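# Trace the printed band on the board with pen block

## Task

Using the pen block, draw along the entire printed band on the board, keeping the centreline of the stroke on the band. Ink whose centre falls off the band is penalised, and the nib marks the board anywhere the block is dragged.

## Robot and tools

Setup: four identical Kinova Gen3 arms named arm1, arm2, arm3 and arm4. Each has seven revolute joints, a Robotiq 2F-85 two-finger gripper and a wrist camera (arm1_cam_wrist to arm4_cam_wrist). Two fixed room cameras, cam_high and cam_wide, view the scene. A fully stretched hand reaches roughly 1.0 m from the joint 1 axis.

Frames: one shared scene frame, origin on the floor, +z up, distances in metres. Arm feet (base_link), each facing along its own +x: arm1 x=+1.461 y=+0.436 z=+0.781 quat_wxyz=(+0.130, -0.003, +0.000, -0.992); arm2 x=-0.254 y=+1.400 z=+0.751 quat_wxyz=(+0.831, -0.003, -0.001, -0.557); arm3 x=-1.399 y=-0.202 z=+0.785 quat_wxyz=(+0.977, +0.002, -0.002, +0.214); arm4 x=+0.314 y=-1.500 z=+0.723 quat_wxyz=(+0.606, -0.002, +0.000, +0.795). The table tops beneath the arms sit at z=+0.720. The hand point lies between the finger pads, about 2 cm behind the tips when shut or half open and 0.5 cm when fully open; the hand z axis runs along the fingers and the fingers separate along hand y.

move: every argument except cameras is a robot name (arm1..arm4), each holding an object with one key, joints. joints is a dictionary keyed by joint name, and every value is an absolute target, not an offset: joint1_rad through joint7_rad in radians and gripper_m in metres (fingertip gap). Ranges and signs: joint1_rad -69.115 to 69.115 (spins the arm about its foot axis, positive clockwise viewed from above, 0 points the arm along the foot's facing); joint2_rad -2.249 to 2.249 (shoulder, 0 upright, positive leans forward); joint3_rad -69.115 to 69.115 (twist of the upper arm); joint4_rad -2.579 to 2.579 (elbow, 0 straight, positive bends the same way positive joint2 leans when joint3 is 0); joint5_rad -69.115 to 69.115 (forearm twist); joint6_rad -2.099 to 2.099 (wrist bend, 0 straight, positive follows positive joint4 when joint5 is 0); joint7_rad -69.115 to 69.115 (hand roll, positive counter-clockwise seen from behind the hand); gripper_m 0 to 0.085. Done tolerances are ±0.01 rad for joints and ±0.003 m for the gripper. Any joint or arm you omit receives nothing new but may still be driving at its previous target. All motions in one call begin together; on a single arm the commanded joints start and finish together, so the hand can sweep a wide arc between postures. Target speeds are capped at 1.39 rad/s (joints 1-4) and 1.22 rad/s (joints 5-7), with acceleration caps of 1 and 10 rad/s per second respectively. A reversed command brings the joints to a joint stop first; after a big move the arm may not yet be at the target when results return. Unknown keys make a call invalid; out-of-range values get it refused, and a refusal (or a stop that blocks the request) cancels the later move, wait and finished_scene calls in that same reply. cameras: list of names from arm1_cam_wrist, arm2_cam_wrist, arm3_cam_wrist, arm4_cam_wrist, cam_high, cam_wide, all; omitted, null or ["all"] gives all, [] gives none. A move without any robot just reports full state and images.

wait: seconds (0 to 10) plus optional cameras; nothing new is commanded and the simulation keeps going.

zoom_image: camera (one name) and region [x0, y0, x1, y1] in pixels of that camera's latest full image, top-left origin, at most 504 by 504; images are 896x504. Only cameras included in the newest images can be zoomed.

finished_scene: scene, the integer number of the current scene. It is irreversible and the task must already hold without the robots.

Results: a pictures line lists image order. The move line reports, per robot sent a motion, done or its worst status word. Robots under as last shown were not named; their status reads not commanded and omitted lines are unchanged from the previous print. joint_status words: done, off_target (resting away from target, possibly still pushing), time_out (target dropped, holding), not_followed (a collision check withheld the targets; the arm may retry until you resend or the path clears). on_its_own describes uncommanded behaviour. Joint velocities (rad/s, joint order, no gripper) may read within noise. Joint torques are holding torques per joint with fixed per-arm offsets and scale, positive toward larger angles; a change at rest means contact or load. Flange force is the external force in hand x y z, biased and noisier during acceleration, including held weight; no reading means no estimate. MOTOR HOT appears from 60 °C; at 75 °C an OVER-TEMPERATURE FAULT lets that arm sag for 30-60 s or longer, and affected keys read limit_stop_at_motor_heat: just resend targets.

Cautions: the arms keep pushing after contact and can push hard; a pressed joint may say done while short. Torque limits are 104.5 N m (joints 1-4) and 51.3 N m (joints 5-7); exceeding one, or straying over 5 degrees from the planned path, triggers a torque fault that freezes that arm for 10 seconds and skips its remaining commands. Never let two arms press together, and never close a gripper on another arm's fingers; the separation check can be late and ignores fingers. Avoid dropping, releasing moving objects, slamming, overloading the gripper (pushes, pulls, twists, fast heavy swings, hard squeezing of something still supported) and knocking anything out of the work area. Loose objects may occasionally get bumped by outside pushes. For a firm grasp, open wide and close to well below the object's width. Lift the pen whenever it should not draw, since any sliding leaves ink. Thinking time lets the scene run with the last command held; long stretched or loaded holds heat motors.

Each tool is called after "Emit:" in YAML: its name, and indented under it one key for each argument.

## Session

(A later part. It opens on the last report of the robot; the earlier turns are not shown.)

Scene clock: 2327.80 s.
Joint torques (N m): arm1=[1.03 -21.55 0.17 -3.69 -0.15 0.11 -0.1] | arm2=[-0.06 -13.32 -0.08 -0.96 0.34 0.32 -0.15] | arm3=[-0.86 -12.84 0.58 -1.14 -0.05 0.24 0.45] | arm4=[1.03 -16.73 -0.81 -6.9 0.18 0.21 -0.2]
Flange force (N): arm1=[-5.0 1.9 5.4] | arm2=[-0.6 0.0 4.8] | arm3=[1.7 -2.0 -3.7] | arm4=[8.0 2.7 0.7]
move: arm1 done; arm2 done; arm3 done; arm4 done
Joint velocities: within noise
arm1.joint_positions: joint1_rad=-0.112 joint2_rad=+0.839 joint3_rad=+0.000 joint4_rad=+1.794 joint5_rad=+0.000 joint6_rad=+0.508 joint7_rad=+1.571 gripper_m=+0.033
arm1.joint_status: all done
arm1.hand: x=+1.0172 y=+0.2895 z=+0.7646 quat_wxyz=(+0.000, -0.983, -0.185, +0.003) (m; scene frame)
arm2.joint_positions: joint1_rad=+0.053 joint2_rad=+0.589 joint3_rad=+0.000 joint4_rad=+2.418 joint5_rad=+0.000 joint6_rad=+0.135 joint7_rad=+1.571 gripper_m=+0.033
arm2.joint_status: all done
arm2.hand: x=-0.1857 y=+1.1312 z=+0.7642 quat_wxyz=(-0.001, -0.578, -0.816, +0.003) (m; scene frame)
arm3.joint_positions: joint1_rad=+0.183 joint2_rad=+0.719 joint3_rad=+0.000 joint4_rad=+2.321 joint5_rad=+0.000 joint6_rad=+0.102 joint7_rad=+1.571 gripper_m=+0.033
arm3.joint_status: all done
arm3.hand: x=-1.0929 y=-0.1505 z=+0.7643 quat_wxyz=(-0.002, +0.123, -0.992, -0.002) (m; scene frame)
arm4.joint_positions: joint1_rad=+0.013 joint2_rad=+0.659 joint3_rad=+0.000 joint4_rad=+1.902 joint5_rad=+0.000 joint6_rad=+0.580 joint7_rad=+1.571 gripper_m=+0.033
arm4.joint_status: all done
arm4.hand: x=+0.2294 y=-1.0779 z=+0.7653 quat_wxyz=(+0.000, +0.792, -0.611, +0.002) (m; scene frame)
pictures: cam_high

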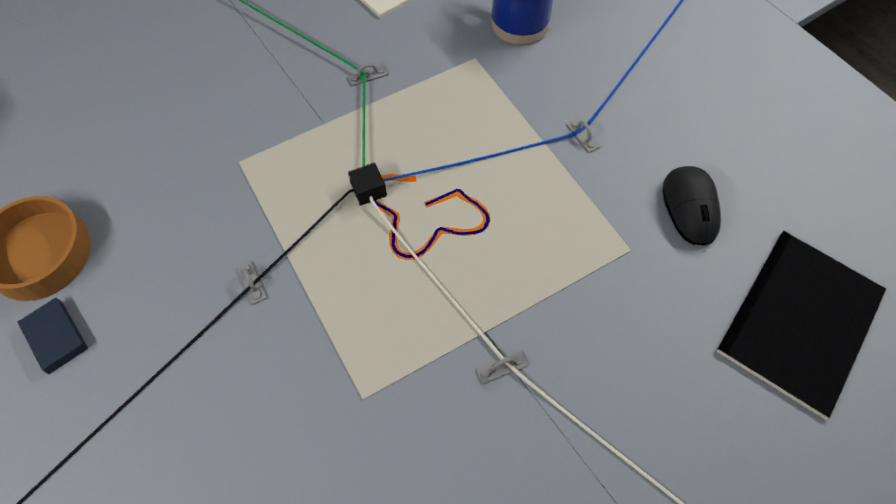

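Emit:
move:
  arm1: {"joints": {"joint2_rad": 0.8338, "joint4_rad": 1.8102, "joint6_rad": 0.4977}}
  arm2: {"joints": {"joint2_rad": 0.5855, "joint4_rad": 2.4411, "joint6_rad": 0.115}}
  arm3: {"joints": {"joint2_rad": 0.722, "joint4_rad": 2.2891, "joint6_rad": 0.1305}}
  arm4: {"joints": {"joint2_rad": 0.6662, "joint4_rad": 1.8849, "joint6_rad": 0.5905}}
  cameras: ["cam_high"]

Emit:
zoom_image:
  camera: "cam_high"
  region: [345, 140, 425, 210]

Emit:
move:
  arm1: {"joints": {"joint2_rad": 0.8267, "joint4_rad": 1.8319, "joint6_rad": 0.483}}
  arm2: {"joints": {"joint2_rad": 0.5829, "joint4_rad": 2.4603, "joint6_rad": 0.0984}}
  arm3: {"joints": {"joint2_rad": 0.7257, "joint4_rad": 2.2634, "joint6_rad": 0.1525}}
  arm4: {"joints": {"joint2_rad": 0.6703, "joint4_rad": 1.8746, "joint6_rad": 0.5967}}
  cameras: ["cam_high", "cam_wide"]

Emit:
zoom_image:
  camera: "cam_high"
  region: [345, 140, 425, 210]

Emit:
zoom_image:
  camera: "cam_wide"
  region: [450, 195, 520, 255]

Scene clock: 2354.70 s.
Joint torques (N m): arm1=[1.06 -21.37 0.14 -3.59 -0.18 0.09 -0.08] | arm2=[-0.03 -13.02 -0.08 -0.79 0.28 0.38 -0.14] | arm3=[-0.88 -13.21 0.52 -1.45 -0.04 0.18 0.44] | arm4=[1.08 -16.83 -0.8 -6.83 0.19 0.21 -0.16]
Flange force (N): arm1=[-5.1 2.1 5.4] | arm2=[-0.3 0.1 5.0] | arm3=[1.7 -2.0 -3.6] | arm4=[7.7 2.8 0.5]
move: arm1 done; arm2 done; arm3 done; arm4 done
Joint velocities: within noise
arm1.joint_positions: joint1_rad=-0.112 joint2_rad=+0.834 joint3_rad=+0.000 joint4_rad=+1.810 joint5_rad=+0.000 joint6_rad=+0.498 joint7_rad=+1.571 gripper_m=+0.033
arm1.joint_status: all done
arm1.hand: x=+1.0213 y=+0.2911 z=+0.7645 quat_wxyz=(+0.000, -0.983, -0.185, +0.003) (m; scene frame)
arm2.joint_positions: joint1_rad=+0.053 joint2_rad=+0.585 joint3_rad=+0.000 joint4_rad=+2.441 joint5_rad=+0.000 joint6_rad=+0.115 joint7_rad=+1.571 gripper_m=+0.033
arm2.joint_status: all done
arm2.hand: x=-0.1881 y=+1.1382 z=+0.7642 quat_wxyz=(-0.001, -0.578, -0.816, +0.003) (m; scene frame)
arm3.joint_positions: joint1_rad=+0.183 joint2_rad=+0.722 joint3_rad=+0.000 joint4_rad=+2.289 joint5_rad=+0.000 joint6_rad=+0.131 joint7_rad=+1.571 gripper_m=+0.033
arm3.joint_status: all done
arm3.hand: x=-1.0833 y=-0.1480 z=+0.7644 quat_wxyz=(-0.002, +0.123, -0.992, -0.002) (m; scene frame)
arm4.joint_positions: joint1_rad=+0.013 joint2_rad=+0.666 joint3_rad=+0.000 joint4_rad=+1.885 joint5_rad=+0.000 joint6_rad=+0.590 joint7_rad=+1.571 gripper_m=+0.033
arm4.joint_status: all done
arm4.hand: x=+0.2282 y=-1.0731 z=+0.7653 quat_wxyz=(+0.000, +0.792, -0.611, +0.002) (m; scene frame)
pictures: cam_high

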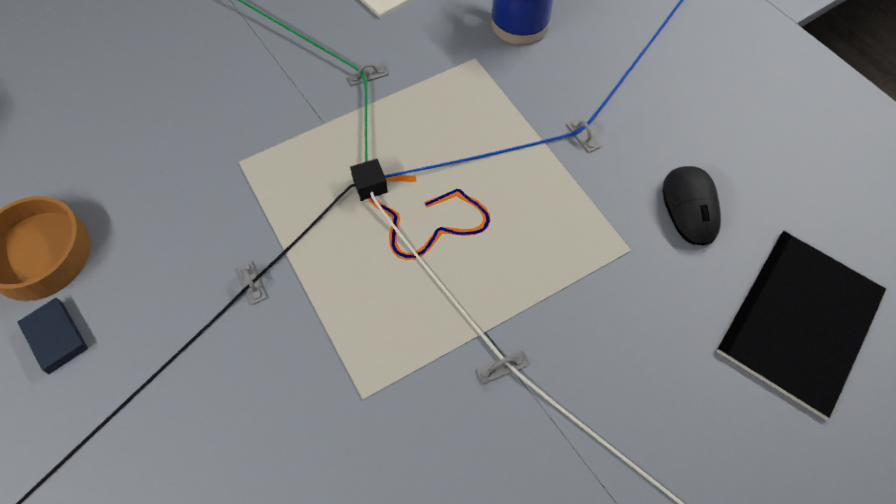

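Scaled by 6.300 from the camera's 896x504 image, which has a finer 1280x720 frame.

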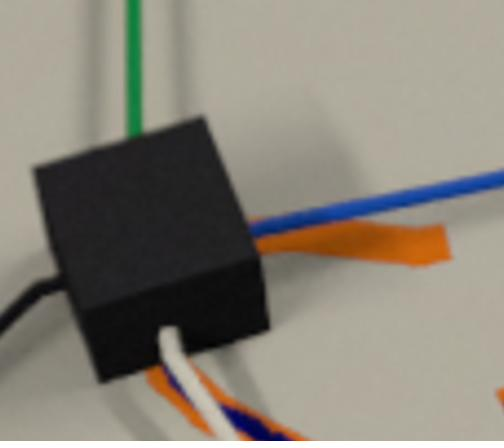

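Scene clock: 2355.40 s.
Joint torques (N m): arm1=[1.05 -21.07 0.14 -3.3 -0.17 0.22 -0.08] | arm2=[-0.14 -12.81 -0.15 -0.49 0.33 0.42 -0.14] | arm3=[-0.85 -13.44 0.57 -1.65 -0.01 0.18 0.42] | arm4=[1.06 -16.93 -0.79 -6.86 0.17 0.24 -0.2]
Flange force (N): arm1=[-5.2 2.1 5.6] | arm2=[-0.6 -0.3 5.1] | arm3=[1.8 -1.8 -3.6] | arm4=[7.7 2.7 0.5]
move: arm1 done; arm2 done; arm3 done; arm4 done
Joint velocities: within noise
arm1.joint_positions: joint1_rad=-0.112 joint2_rad=+0.827 joint3_rad=+0.000 joint4_rad=+1.832 joint5_rad=+0.000 joint6_rad=+0.483 joint7_rad=+1.571 gripper_m=+0.033
arm1.joint_status: all done
arm1.hand: x=+1.0269 y=+0.2933 z=+0.7645 quat_wxyz=(+0.000, -0.983, -0.185, +0.003) (m; scene frame)
arm2.joint_positions: joint1_rad=+0.053 joint2_rad=+0.583 joint3_rad=+0.000 joint4_rad=+2.460 joint5_rad=+0.000 joint6_rad=+0.098 joint7_rad=+1.571 gripper_m=+0.033
arm2.joint_status: all done
arm2.hand: x=-0.1902 y=+1.1439 z=+0.7642 quat_wxyz=(-0.002, -0.578, -0.816, +0.003) (m; scene frame)
arm3.joint_positions: joint1_rad=+0.183 joint2_rad=+0.726 joint3_rad=+0.000 joint4_rad=+2.263 joint5_rad=+0.000 joint6_rad=+0.152 joint7_rad=+1.571 gripper_m=+0.033
arm3.joint_status: all done
arm3.hand: x=-1.0755 y=-0.1461 z=+0.7644 quat_wxyz=(-0.002, +0.123, -0.992, -0.002) (m; scene frame)
arm4.joint_positions: joint1_rad=+0.013 joint2_rad=+0.670 joint3_rad=+0.000 joint4_rad=+1.875 joint5_rad=+0.000 joint6_rad=+0.597 joint7_rad=+1.571 gripper_m=+0.033
arm4.joint_status: all done
arm4.hand: x=+0.2274 y=-1.0702 z=+0.7653 quat_wxyz=(+0.000, +0.792, -0.611, +0.002) (m; scene frame)
pictures: cam_high, cam_wide

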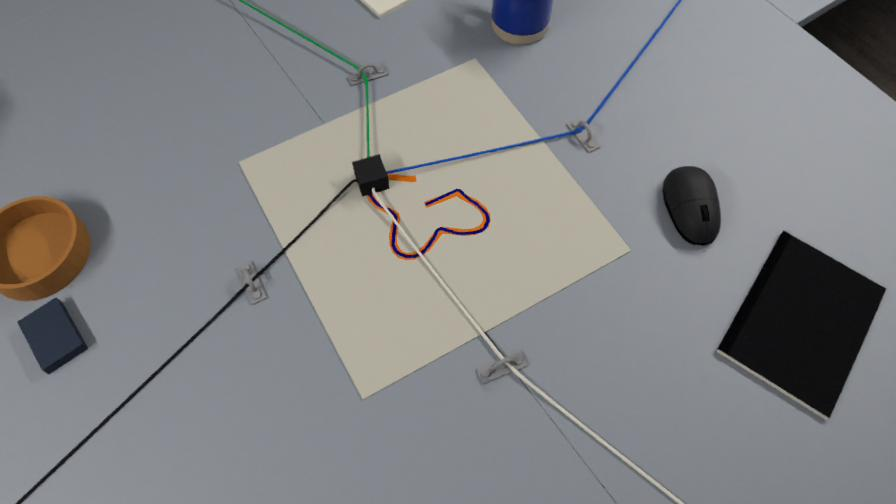

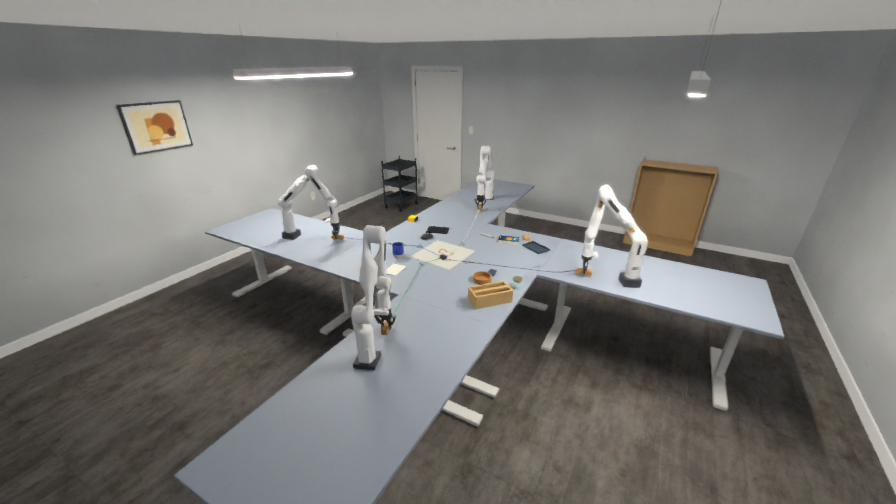

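Scaled by 6.300 from the camera's 896x504 image, which has a finer 1280x720 frame.

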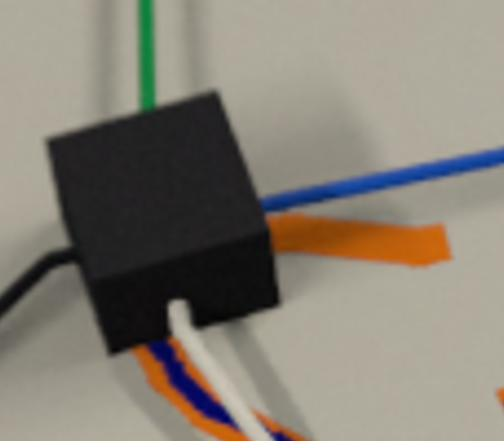

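Scaled by 7.200 from the camera's 896x504 image, which has a finer 1280x720 frame.

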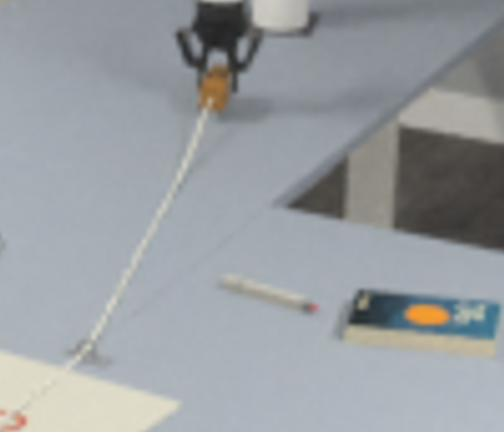

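Emit:
move:
  arm1: {"joints": {"joint2_rad": 0.8206, "joint4_rad": 1.851, "joint6_rad": 0.47}}
  arm2: {"joints": {"joint2_rad": 0.5824, "joint4_rad": 2.4638, "joint6_rad": 0.0954}}
  arm3: {"joints": {"joint2_rad": 0.728, "joint4_rad": 2.2486, "joint6_rad": 0.165}}
  arm4: {"joints": {"joint2_rad": 0.6673, "joint4_rad": 1.8821, "joint6_rad": 0.5922}}
  cameras: []

Emit:
move:
  arm1: {"joints": {"joint2_rad": 0.8151, "joint4_rad": 1.8684, "joint6_rad": 0.4581}}
  arm2: {"joints": {"joint2_rad": 0.5825, "joint4_rad": 2.4632, "joint6_rad": 0.0959}}
  arm3: {"joints": {"joint2_rad": 0.7301, "joint4_rad": 2.2345, "joint6_rad": 0.177}}
  arm4: {"joints": {"joint2_rad": 0.6641, "joint4_rad": 1.8901, "joint6_rad": 0.5874}}
  cameras: ["cam_high"]

Emit:
zoom_image:
  camera: "cam_high"
  region: [345, 140, 425, 210]

Emit:
move:
  arm1: {"joints": {"joint2_rad": 0.8055, "joint4_rad": 1.8993, "joint6_rad": 0.4368}}
  arm2: {"joints": {"joint2_rad": 0.5833, "joint4_rad": 2.4572, "joint6_rad": 0.1011}}
  arm3: {"joints": {"joint2_rad": 0.7341, "joint4_rad": 2.2112, "joint6_rad": 0.1963}}
  arm4: {"joints": {"joint2_rad": 0.6586, "joint4_rad": 1.9038, "joint6_rad": 0.5792}}
  cameras: ["cam_high"]

Emit:
zoom_image:
  camera: "cam_high"
  region: [345, 140, 425, 210]

Scene clock: 2391.20 s.
Joint torques (N m): arm1=[1.04 -20.78 0.15 -2.97 -0.15 0.32 -0.06] | arm2=[-0.07 -13.05 -0.21 -1.07 0.32 0.24 -0.11] | arm3=[-0.86 -13.58 0.52 -1.81 -0.04 0.17 0.46] | arm4=[1.06 -16.79 -0.79 -6.63 0.18 0.37 -0.19]
Flange force (N): arm1=[-5.6 2.1 5.6] | arm2=[0.7 0.2 5.6] | arm3=[2.0 -1.8 -3.6] | arm4=[7.4 2.7 0.6]
move: arm1 done; arm2 done; arm3 done; arm4 done
Joint velocities: within noise
arm1.joint_positions: joint1_rad=-0.112 joint2_rad=+0.821 joint3_rad=+0.000 joint4_rad=+1.851 joint5_rad=+0.000 joint6_rad=+0.470 joint7_rad=+1.571 gripper_m=+0.033
arm1.joint_status: all done
arm1.hand: x=+1.0319 y=+0.2952 z=+0.7645 quat_wxyz=(+0.000, -0.983, -0.185, +0.003) (m; scene frame)
arm2.joint_positions: joint1_rad=+0.053 joint2_rad=+0.582 joint3_rad=+0.000 joint4_rad=+2.464 joint5_rad=+0.000 joint6_rad=+0.095 joint7_rad=+1.571 gripper_m=+0.033
arm2.joint_status: all done
arm2.hand: x=-0.1905 y=+1.1450 z=+0.7642 quat_wxyz=(-0.001, -0.578, -0.816, +0.003) (m; scene frame)
arm3.joint_positions: joint1_rad=+0.183 joint2_rad=+0.728 joint3_rad=+0.000 joint4_rad=+2.249 joint5_rad=+0.000 joint6_rad=+0.165 joint7_rad=+1.571 gripper_m=+0.033
arm3.joint_status: all done
arm3.hand: x=-1.0710 y=-0.1450 z=+0.7644 quat_wxyz=(-0.002, +0.123, -0.992, -0.002) (m; scene frame)
arm4.joint_positions: joint1_rad=+0.013 joint2_rad=+0.667 joint3_rad=+0.000 joint4_rad=+1.882 joint5_rad=+0.000 joint6_rad=+0.592 joint7_rad=+1.571 gripper_m=+0.033
arm4.joint_status: all done
arm4.hand: x=+0.2280 y=-1.0723 z=+0.7653 quat_wxyz=(+0.000, +0.792, -0.611, +0.002) (m; scene frame)
pictures: none
No camera images: "cameras" was empty.

Scene clock: 2391.83 s.
Joint torques (N m): arm1=[1.06 -20.55 0.1 -2.79 -0.14 0.36 -0.06] | arm2=[-0.03 -13.04 -0.1 -1.08 0.35 0.15 -0.18] | arm3=[-0.9 -13.73 0.58 -1.97 -0.06 0.16 0.43] | arm4=[1.02 -16.69 -0.81 -6.58 0.15 0.36 -0.21]
Flange force (N): arm1=[-5.6 2.2 5.6] | arm2=[0.5 0.2 5.3] | arm3=[2.2 -1.9 -3.6] | arm4=[7.3 2.6 0.5]
move: arm1 done; arm2 done; arm3 done; arm4 done
Joint velocities: within noise
arm1.joint_positions: joint1_rad=-0.112 joint2_rad=+0.815 joint3_rad=+0.000 joint4_rad=+1.868 joint5_rad=+0.000 joint6_rad=+0.458 joint7_rad=+1.571 gripper_m=+0.033
arm1.joint_status: all done
arm1.hand: x=+1.0366 y=+0.2970 z=+0.7645 quat_wxyz=(+0.000, -0.983, -0.185, +0.003) (m; scene frame)
arm2.joint_positions: joint1_rad=+0.053 joint2_rad=+0.582 joint3_rad=+0.000 joint4_rad=+2.463 joint5_rad=+0.000 joint6_rad=+0.096 joint7_rad=+1.571 gripper_m=+0.033
arm2.joint_status: all done
arm2.hand: x=-0.1905 y=+1.1448 z=+0.7642 quat_wxyz=(-0.001, -0.578, -0.816, +0.003) (m; scene frame)
arm3.joint_positions: joint1_rad=+0.183 joint2_rad=+0.730 joint3_rad=+0.000 joint4_rad=+2.235 joint5_rad=+0.000 joint6_rad=+0.177 joint7_rad=+1.571 gripper_m=+0.033
arm3.joint_status: all done
arm3.hand: x=-1.0668 y=-0.1439 z=+0.7645 quat_wxyz=(-0.002, +0.123, -0.992, -0.002) (m; scene frame)
arm4.joint_positions: joint1_rad=+0.013 joint2_rad=+0.664 joint3_rad=+0.000 joint4_rad=+1.890 joint5_rad=+0.000 joint6_rad=+0.587 joint7_rad=+1.571 gripper_m=+0.033
arm4.joint_status: all done
arm4.hand: x=+0.2285 y=-1.0746 z=+0.7653 quat_wxyz=(+0.000, +0.792, -0.611, +0.002) (m; scene frame)
pictures: cam_high

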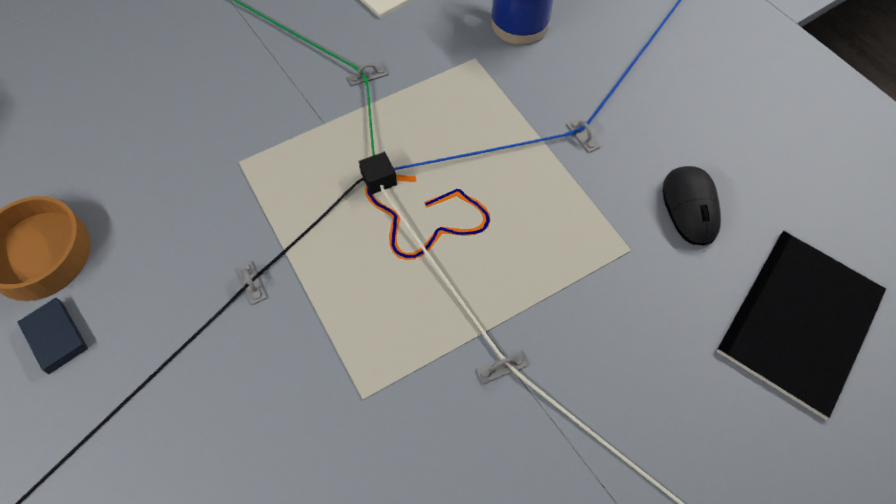

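Scaled by 6.300 from the camera's 896x504 image, which has a finer 1280x720 frame.

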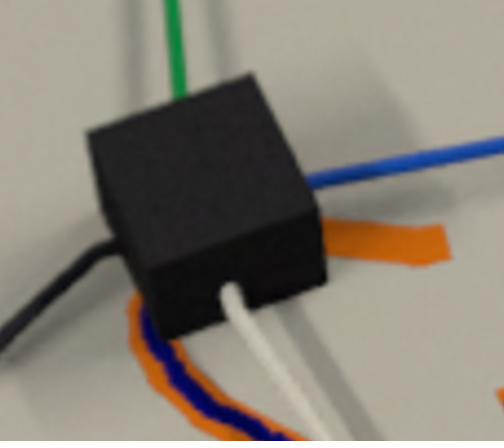

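Scene clock: 2392.57 s.
Joint torques (N m): arm1=[1.09 -20.32 0.14 -2.83 -0.14 0.32 -0.07] | arm2=[-0.1 -13.16 -0.19 -1.34 0.31 0.02 -0.1] | arm3=[-0.9 -13.99 0.59 -2.2 -0.03 0.18 0.46] | arm4=[1.05 -16.59 -0.79 -6.61 0.18 0.32 -0.23]
Flange force (N): arm1=[-5.0 2.3 5.8] | arm2=[0.7 0.1 4.9] | arm3=[2.5 -1.8 -3.3] | arm4=[7.4 2.6 0.6]
move: arm1 done; arm2 done; arm3 done; arm4 done
Joint velocities: within noise
arm1.joint_positions: joint1_rad=-0.112 joint2_rad=+0.805 joint3_rad=+0.000 joint4_rad=+1.899 joint5_rad=+0.000 joint6_rad=+0.437 joint7_rad=+1.571 gripper_m=+0.033
arm1.joint_status: all done
arm1.hand: x=+1.0447 y=+0.3002 z=+0.7645 quat_wxyz=(+0.000, -0.983, -0.185, +0.003) (m; scene frame)
arm2.joint_positions: joint1_rad=+0.053 joint2_rad=+0.583 joint3_rad=+0.000 joint4_rad=+2.457 joint5_rad=+0.000 joint6_rad=+0.101 joint7_rad=+1.571 gripper_m=+0.033
arm2.joint_status: all done
arm2.hand: x=-0.1898 y=+1.1430 z=+0.7642 quat_wxyz=(-0.001, -0.578, -0.816, +0.003) (m; scene frame)
arm3.joint_positions: joint1_rad=+0.183 joint2_rad=+0.734 joint3_rad=+0.000 joint4_rad=+2.211 joint5_rad=+0.000 joint6_rad=+0.196 joint7_rad=+1.571 gripper_m=+0.033
arm3.joint_status: all done
arm3.hand: x=-1.0598 y=-0.1421 z=+0.7645 quat_wxyz=(-0.002, +0.123, -0.992, -0.002) (m; scene frame)
arm4.joint_positions: joint1_rad=+0.013 joint2_rad=+0.659 joint3_rad=+0.000 joint4_rad=+1.904 joint5_rad=+0.000 joint6_rad=+0.579 joint7_rad=+1.571 gripper_m=+0.033
arm4.joint_status: all done
arm4.hand: x=+0.2296 y=-1.0784 z=+0.7653 quat_wxyz=(+0.000, +0.792, -0.611, +0.002) (m; scene frame)
pictures: cam_high

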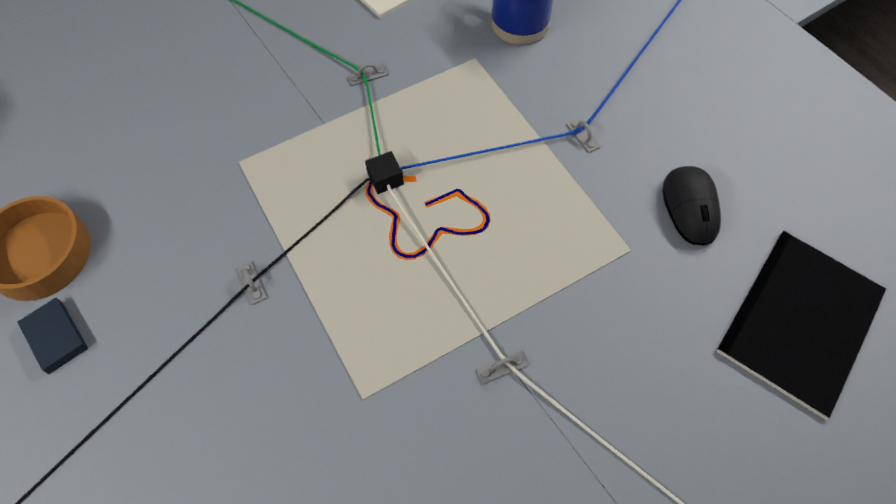

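Scaled by 6.300 from the camera's 896x504 image, which has a finer 1280x720 frame.

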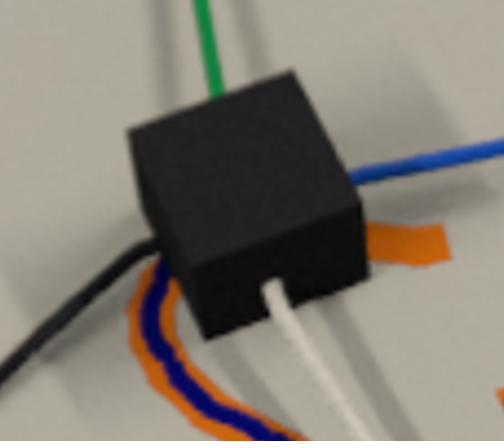

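Emit:
move:
  arm1: {"joints": {"joint2_rad": 0.7945, "joint4_rad": 1.936, "joint6_rad": 0.4111}}
  arm2: {"joints": {"joint2_rad": 0.5848, "joint4_rad": 2.4462, "joint6_rad": 0.1106}}
  arm3: {"joints": {"joint2_rad": 0.739, "joint4_rad": 2.1852, "joint6_rad": 0.2174}}
  arm4: {"joints": {"joint2_rad": 0.6534, "joint4_rad": 1.9169, "joint6_rad": 0.5713}}
  cameras: ["cam_high"]

Emit:
zoom_image:
  camera: "cam_high"
  region: [355, 140, 435, 210]

Emit:
move:
  arm1: {"joints": {"joint2_rad": 0.7835, "joint4_rad": 1.9741, "joint6_rad": 0.384}}
  arm2: {"joints": {"joint2_rad": 0.5875, "joint4_rad": 2.4263, "joint6_rad": 0.1278}}
  arm3: {"joints": {"joint2_rad": 0.7439, "joint4_rad": 2.1599, "joint6_rad": 0.2378}}
  arm4: {"joints": {"joint2_rad": 0.6435, "joint4_rad": 1.9415, "joint6_rad": 0.5566}}
  cameras: ["cam_high"]

Emit:
zoom_image:
  camera: "cam_high"
  region: [355, 140, 435, 210]

Scene clock: 2422.77 s.
Joint torques (N m): arm1=[1.08 -19.89 0.12 -2.35 -0.16 0.36 -0.08] | arm2=[-0.06 -13.33 -0.2 -1.66 0.3 -0.07 -0.14] | arm3=[-0.85 -14.27 0.55 -2.42 -0.04 0.17 0.48] | arm4=[1.01 -16.47 -0.83 -6.67 0.18 0.26 -0.2]
Flange force (N): arm1=[-5.6 2.3 5.9] | arm2=[1.2 0.2 4.9] | arm3=[2.6 -1.5 -3.2] | arm4=[7.7 2.7 0.5]
move: arm1 done; arm2 done; arm3 done; arm4 done
Joint velocities: within noise
arm1.joint_positions: joint1_rad=-0.112 joint2_rad=+0.795 joint3_rad=+0.000 joint4_rad=+1.936 joint5_rad=+0.000 joint6_rad=+0.411 joint7_rad=+1.571 gripper_m=+0.033
arm1.joint_status: all done
arm1.hand: x=+1.0546 y=+0.3041 z=+0.7644 quat_wxyz=(+0.000, -0.983, -0.185, +0.003) (m; scene frame)
arm2.joint_positions: joint1_rad=+0.053 joint2_rad=+0.585 joint3_rad=+0.000 joint4_rad=+2.446 joint5_rad=+0.000 joint6_rad=+0.111 joint7_rad=+1.571 gripper_m=+0.033
arm2.joint_status: all done
arm2.hand: x=-0.1887 y=+1.1397 z=+0.7642 quat_wxyz=(-0.001, -0.578, -0.816, +0.003) (m; scene frame)
arm3.joint_positions: joint1_rad=+0.183 joint2_rad=+0.739 joint3_rad=+0.000 joint4_rad=+2.185 joint5_rad=+0.000 joint6_rad=+0.217 joint7_rad=+1.571 gripper_m=+0.033
arm3.joint_status: all done
arm3.hand: x=-1.0520 y=-0.1402 z=+0.7645 quat_wxyz=(-0.002, +0.123, -0.992, -0.002) (m; scene frame)
arm4.joint_positions: joint1_rad=+0.013 joint2_rad=+0.653 joint3_rad=+0.000 joint4_rad=+1.917 joint5_rad=+0.000 joint6_rad=+0.571 joint7_rad=+1.571 gripper_m=+0.033
arm4.joint_status: all done
arm4.hand: x=+0.2305 y=-1.0821 z=+0.7653 quat_wxyz=(+0.000, +0.792, -0.611, +0.002) (m; scene frame)
pictures: cam_high

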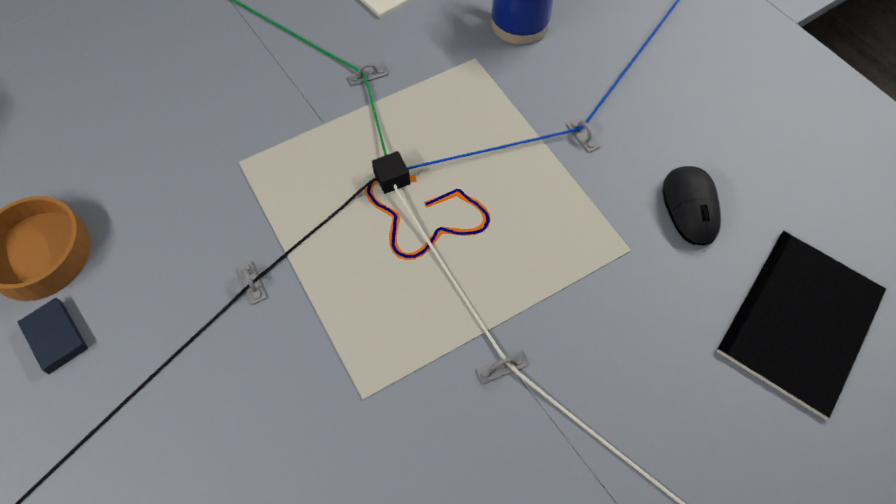

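Scaled by 6.300 from the camera's 896x504 image, which has a finer 1280x720 frame.

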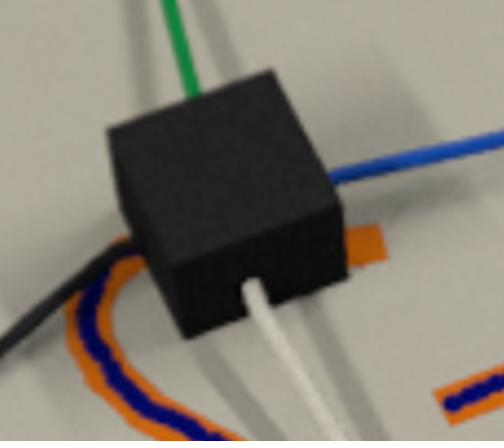

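Scene clock: 2423.53 s.
Joint torques (N m): arm1=[1.05 -19.43 0.11 -1.99 -0.14 0.43 -0.07] | arm2=[-0.09 -13.56 -0.14 -1.75 0.37 0 -0.08] | arm3=[-0.91 -14.47 0.57 -2.53 -0.04 0.15 0.45] | arm4=[1.05 -16.17 -0.84 -6.48 0.18 0.3 -0.18]
Flange force (N): arm1=[-5.6 2.3 6.0] | arm2=[1.1 0.2 5.1] | arm3=[2.4 -1.7 -3.3] | arm4=[7.4 2.9 0.5]
move: arm1 done; arm2 done; arm3 done; arm4 done
Joint velocities: within noise
arm1.joint_positions: joint1_rad=-0.112 joint2_rad=+0.784 joint3_rad=+0.000 joint4_rad=+1.974 joint5_rad=+0.000 joint6_rad=+0.384 joint7_rad=+1.571 gripper_m=+0.033
arm1.joint_status: all done
arm1.hand: x=+1.0650 y=+0.3081 z=+0.7643 quat_wxyz=(+0.000, -0.983, -0.185, +0.003) (m; scene frame)
arm2.joint_positions: joint1_rad=+0.053 joint2_rad=+0.587 joint3_rad=+0.000 joint4_rad=+2.426 joint5_rad=+0.000 joint6_rad=+0.128 joint7_rad=+1.571 gripper_m=+0.033
arm2.joint_status: all done
arm2.hand: x=-0.1866 y=+1.1337 z=+0.7642 quat_wxyz=(-0.002, -0.578, -0.816, +0.003) (m; scene frame)
arm3.joint_positions: joint1_rad=+0.183 joint2_rad=+0.744 joint3_rad=+0.000 joint4_rad=+2.160 joint5_rad=+0.000 joint6_rad=+0.238 joint7_rad=+1.571 gripper_m=+0.033
arm3.joint_status: all done
arm3.hand: x=-1.0445 y=-0.1383 z=+0.7646 quat_wxyz=(-0.002, +0.123, -0.992, -0.002) (m; scene frame)
arm4.joint_positions: joint1_rad=+0.013 joint2_rad=+0.643 joint3_rad=+0.000 joint4_rad=+1.941 joint5_rad=+0.000 joint6_rad=+0.557 joint7_rad=+1.571 gripper_m=+0.033
arm4.joint_status: all done
arm4.hand: x=+0.2324 y=-1.0891 z=+0.7654 quat_wxyz=(+0.000, +0.792, -0.611, +0.002) (m; scene frame)
pictures: cam_high

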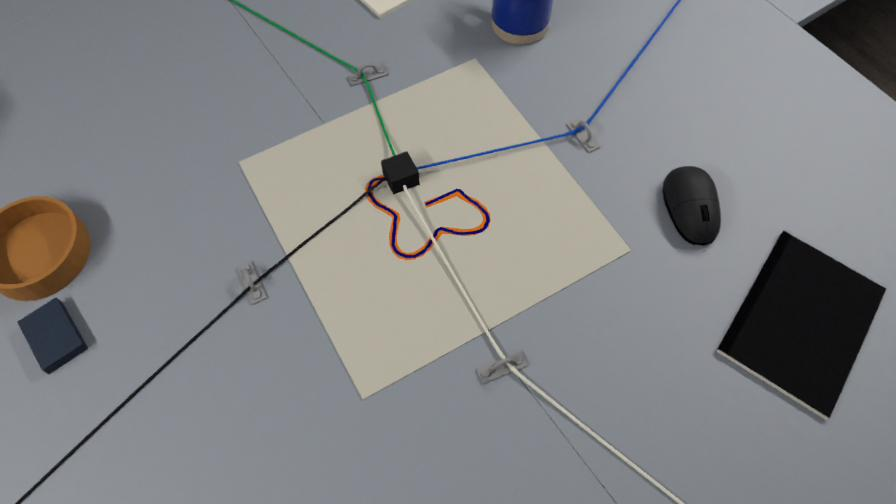

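Scaled by 6.300 from the camera's 896x504 image, which has a finer 1280x720 frame.

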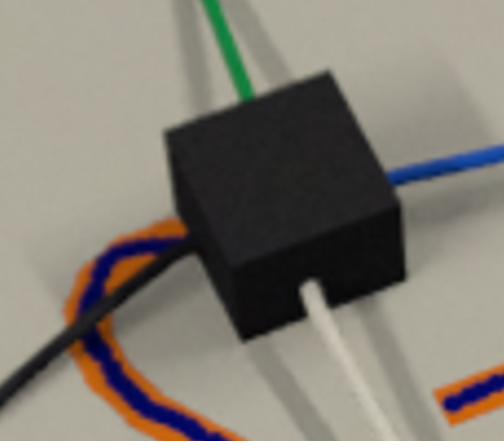

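Emit:
move:
  arm1: {"joints": {"joint2_rad": 0.775, "joint4_rad": 2.005, "joint6_rad": 0.3616}}
  arm2: {"joints": {"joint2_rad": 0.59, "joint4_rad": 2.4084, "joint6_rad": 0.1432}}
  arm3: {"joints": {"joint2_rad": 0.7489, "joint4_rad": 2.1369, "joint6_rad": 0.2558}}
  arm4: {"joints": {"joint2_rad": 0.6363, "joint4_rad": 1.9601, "joint6_rad": 0.5452}}
  cameras: ["cam_high"]

Emit:
move:
  arm1: {"joints": {"joint2_rad": 0.7677, "joint4_rad": 2.0323, "joint6_rad": 0.3416}}
  arm2: {"joints": {"joint2_rad": 0.5927, "joint4_rad": 2.3926, "joint6_rad": 0.1563}}
  arm3: {"joints": {"joint2_rad": 0.7541, "joint4_rad": 2.1138, "joint6_rad": 0.2737}}
  arm4: {"joints": {"joint2_rad": 0.631, "joint4_rad": 1.9735, "joint6_rad": 0.5371}}
  cameras: ["cam_high"]

Emit:
zoom_image:
  camera: "cam_high"
  region: [365, 140, 445, 210]

Scene clock: 2451.23 s.
Joint torques (N m): arm1=[1.05 -19.14 0.12 -1.93 -0.15 0.39 -0.11] | arm2=[-0.02 -13.71 -0.23 -1.92 0.38 -0.1 -0.1] | arm3=[-0.86 -14.69 0.58 -2.72 -0.06 0.18 0.46] | arm4=[1.06 -15.99 -0.82 -6.36 0.18 0.33 -0.2]
Flange force (N): arm1=[-5.2 2.3 6.1] | arm2=[0.9 0.5 4.5] | arm3=[2.7 -1.5 -3.2] | arm4=[7.3 2.9 0.6]
move: arm1 done; arm2 done; arm3 done; arm4 done
Joint velocities: within noise
arm1.joint_positions: joint1_rad=-0.112 joint2_rad=+0.775 joint3_rad=+0.000 joint4_rad=+2.005 joint5_rad=+0.000 joint6_rad=+0.362 joint7_rad=+1.571 gripper_m=+0.033
arm1.joint_status: all done
arm1.hand: x=+1.0735 y=+0.3114 z=+0.7642 quat_wxyz=(+0.000, -0.983, -0.185, +0.003) (m; scene frame)
arm2.joint_positions: joint1_rad=+0.053 joint2_rad=+0.590 joint3_rad=+0.000 joint4_rad=+2.408 joint5_rad=+0.000 joint6_rad=+0.143 joint7_rad=+1.571 gripper_m=+0.033
arm2.joint_status: all done
arm2.hand: x=-0.1847 y=+1.1284 z=+0.7643 quat_wxyz=(-0.001, -0.578, -0.816, +0.003) (m; scene frame)
arm3.joint_positions: joint1_rad=+0.183 joint2_rad=+0.749 joint3_rad=+0.000 joint4_rad=+2.137 joint5_rad=+0.000 joint6_rad=+0.256 joint7_rad=+1.571 gripper_m=+0.033
arm3.joint_status: all done
arm3.hand: x=-1.0376 y=-0.1365 z=+0.7646 quat_wxyz=(-0.002, +0.123, -0.992, -0.002) (m; scene frame)
arm4.joint_positions: joint1_rad=+0.013 joint2_rad=+0.636 joint3_rad=+0.000 joint4_rad=+1.960 joint5_rad=+0.000 joint6_rad=+0.545 joint7_rad=+1.571 gripper_m=+0.033
arm4.joint_status: all done
arm4.hand: x=+0.2337 y=-1.0944 z=+0.7654 quat_wxyz=(+0.000, +0.792, -0.611, +0.002) (m; scene frame)
pictures: cam_high

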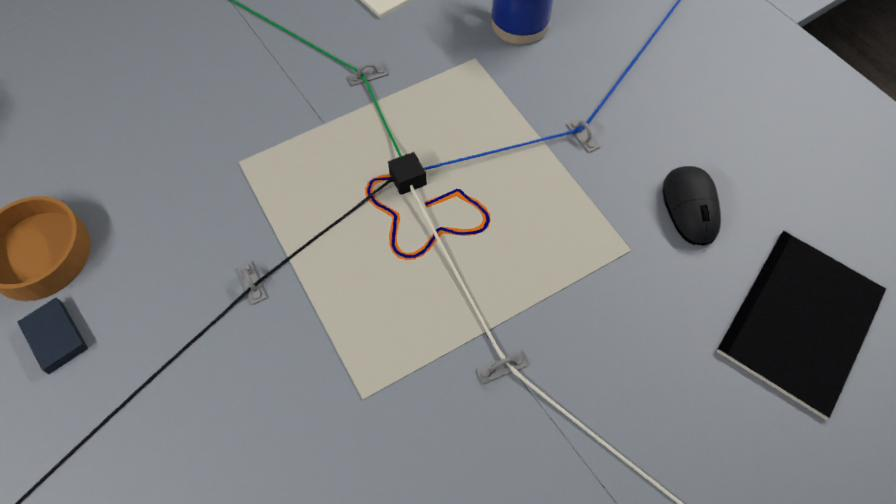

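Scene clock: 2451.93 s.
Joint torques (N m): arm1=[1.09 -18.91 0.1 -1.66 -0.16 0.43 -0.1] | arm2=[-0.13 -13.84 -0.14 -2.07 0.34 -0.07 -0.17] | arm3=[-0.87 -14.92 0.57 -2.81 -0.05 0.17 0.44] | arm4=[1.01 -15.87 -0.83 -6.32 0.16 0.3 -0.21]
Flange force (N): arm1=[-5.4 2.5 6.4] | arm2=[1.0 -0.2 4.4] | arm3=[2.5 -1.5 -3.2] | arm4=[7.3 2.8 0.6]
move: arm1 done; arm2 done; arm3 done; arm4 done
Joint velocities: within noise
arm1.joint_positions: joint1_rad=-0.112 joint2_rad=+0.768 joint3_rad=+0.000 joint4_rad=+2.032 joint5_rad=+0.000 joint6_rad=+0.342 joint7_rad=+1.571 gripper_m=+0.033
arm1.joint_status: all done
arm1.hand: x=+1.0810 y=+0.3144 z=+0.7641 quat_wxyz=(+0.000, -0.983, -0.185, +0.003) (m; scene frame)
arm2.joint_positions: joint1_rad=+0.053 joint2_rad=+0.593 joint3_rad=+0.000 joint4_rad=+2.393 joint5_rad=+0.000 joint6_rad=+0.156 joint7_rad=+1.571 gripper_m=+0.033
arm2.joint_status: all done
arm2.hand: x=-0.1830 y=+1.1237 z=+0.7643 quat_wxyz=(-0.002, -0.578, -0.816, +0.003) (m; scene frame)
arm3.joint_positions: joint1_rad=+0.183 joint2_rad=+0.754 joint3_rad=+0.000 joint4_rad=+2.114 joint5_rad=+0.000 joint6_rad=+0.274 joint7_rad=+1.571 gripper_m=+0.033
arm3.joint_status: all done
arm3.hand: x=-1.0308 y=-0.1348 z=+0.7646 quat_wxyz=(-0.002, +0.123, -0.992, -0.002) (m; scene frame)
arm4.joint_positions: joint1_rad=+0.013 joint2_rad=+0.631 joint3_rad=+0.000 joint4_rad=+1.973 joint5_rad=+0.000 joint6_rad=+0.537 joint7_rad=+1.571 gripper_m=+0.033
arm4.joint_status: all done
arm4.hand: x=+0.2347 y=-1.0983 z=+0.7654 quat_wxyz=(+0.000, +0.792, -0.611, +0.002) (m; scene frame)
pictures: cam_high

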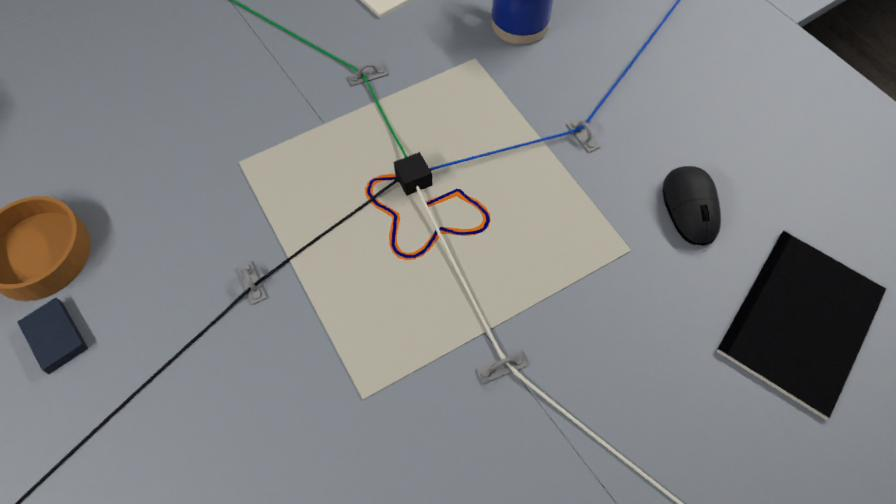

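Scaled by 6.300 from the camera's 896x504 image, which has a finer 1280x720 frame.

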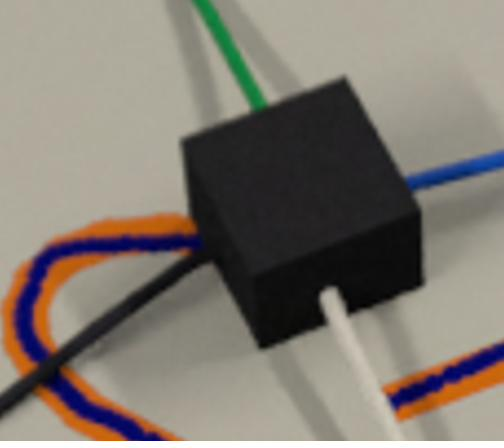

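Emit:
move:
  arm1: {"joints": {"joint2_rad": 0.7638, "joint4_rad": 2.0474, "joint6_rad": 0.3304}}
  arm2: {"joints": {"joint2_rad": 0.593, "joint4_rad": 2.391, "joint6_rad": 0.1576}}
  arm3: {"joints": {"joint2_rad": 0.757, "joint4_rad": 2.1007, "joint6_rad": 0.2839}}
  arm4: {"joints": {"joint2_rad": 0.633, "joint4_rad": 1.9685, "joint6_rad": 0.5401}}
  cameras: ["cam_high"]

Emit:
zoom_image:
  camera: "cam_high"
  region: [365, 140, 445, 210]

Emit:
zoom_image:
  camera: "cam_high"
  region: [360, 150, 500, 270]

Scene clock: 2482.73 s.
Joint torques (N m): arm1=[1.04 -18.77 0.12 -1.68 -0.13 0.36 -0.08] | arm2=[0.09 -13.93 -0.11 -2.06 0.41 0 -0.04] | arm3=[-0.89 -15.09 0.52 -2.84 0 0.21 0.43] | arm4=[1.03 -15.96 -0.84 -6.45 0.18 0.22 -0.22]
Flange force (N): arm1=[-5.1 2.4 6.3] | arm2=[1.1 1.0 4.9] | arm3=[2.4 -1.5 -3.0] | arm4=[7.4 2.8 0.6]
move: arm1 done; arm2 done; arm3 done; arm4 done
Joint velocities: within noise
arm1.joint_positions: joint1_rad=-0.112 joint2_rad=+0.764 joint3_rad=+0.000 joint4_rad=+2.047 joint5_rad=+0.000 joint6_rad=+0.330 joint7_rad=+1.571 gripper_m=+0.033
arm1.joint_status: all done
arm1.hand: x=+1.0852 y=+0.3160 z=+0.7640 quat_wxyz=(+0.000, -0.983, -0.185, +0.003) (m; scene frame)
arm2.joint_positions: joint1_rad=+0.053 joint2_rad=+0.593 joint3_rad=+0.000 joint4_rad=+2.391 joint5_rad=+0.000 joint6_rad=+0.158 joint7_rad=+1.571 gripper_m=+0.033
arm2.joint_status: all done
arm2.hand: x=-0.1829 y=+1.1232 z=+0.7643 quat_wxyz=(-0.002, -0.578, -0.816, +0.003) (m; scene frame)
arm3.joint_positions: joint1_rad=+0.183 joint2_rad=+0.757 joint3_rad=+0.000 joint4_rad=+2.101 joint5_rad=+0.000 joint6_rad=+0.284 joint7_rad=+1.571 gripper_m=+0.033
arm3.joint_status: all done
arm3.hand: x=-1.0270 y=-0.1338 z=+0.7647 quat_wxyz=(-0.002, +0.123, -0.992, -0.002) (m; scene frame)
arm4.joint_positions: joint1_rad=+0.013 joint2_rad=+0.633 joint3_rad=+0.000 joint4_rad=+1.969 joint5_rad=+0.000 joint6_rad=+0.540 joint7_rad=+1.571 gripper_m=+0.033
arm4.joint_status: all done
arm4.hand: x=+0.2344 y=-1.0968 z=+0.7654 quat_wxyz=(+0.000, +0.792, -0.611, +0.002) (m; scene frame)
pictures: cam_high

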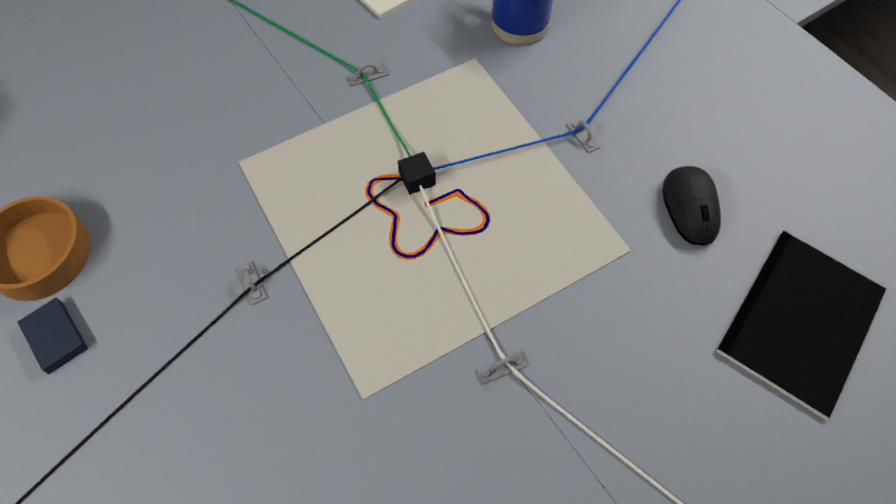

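Scaled by 6.300 from the camera's 896x504 image, which has a finer 1280x720 frame.

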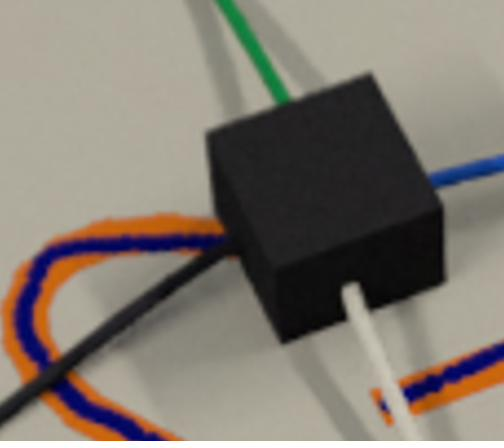

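Scaled by 3.600 from the camera's 896x504 image, which has a finer 1280x720 frame.

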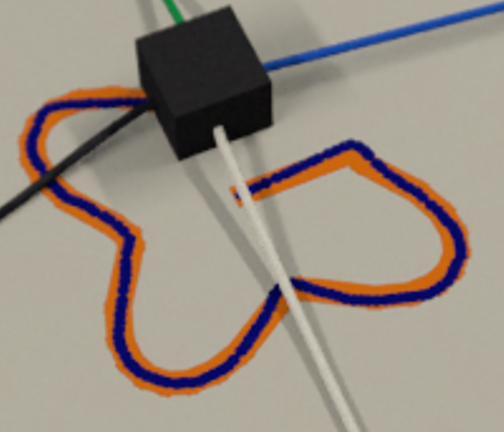

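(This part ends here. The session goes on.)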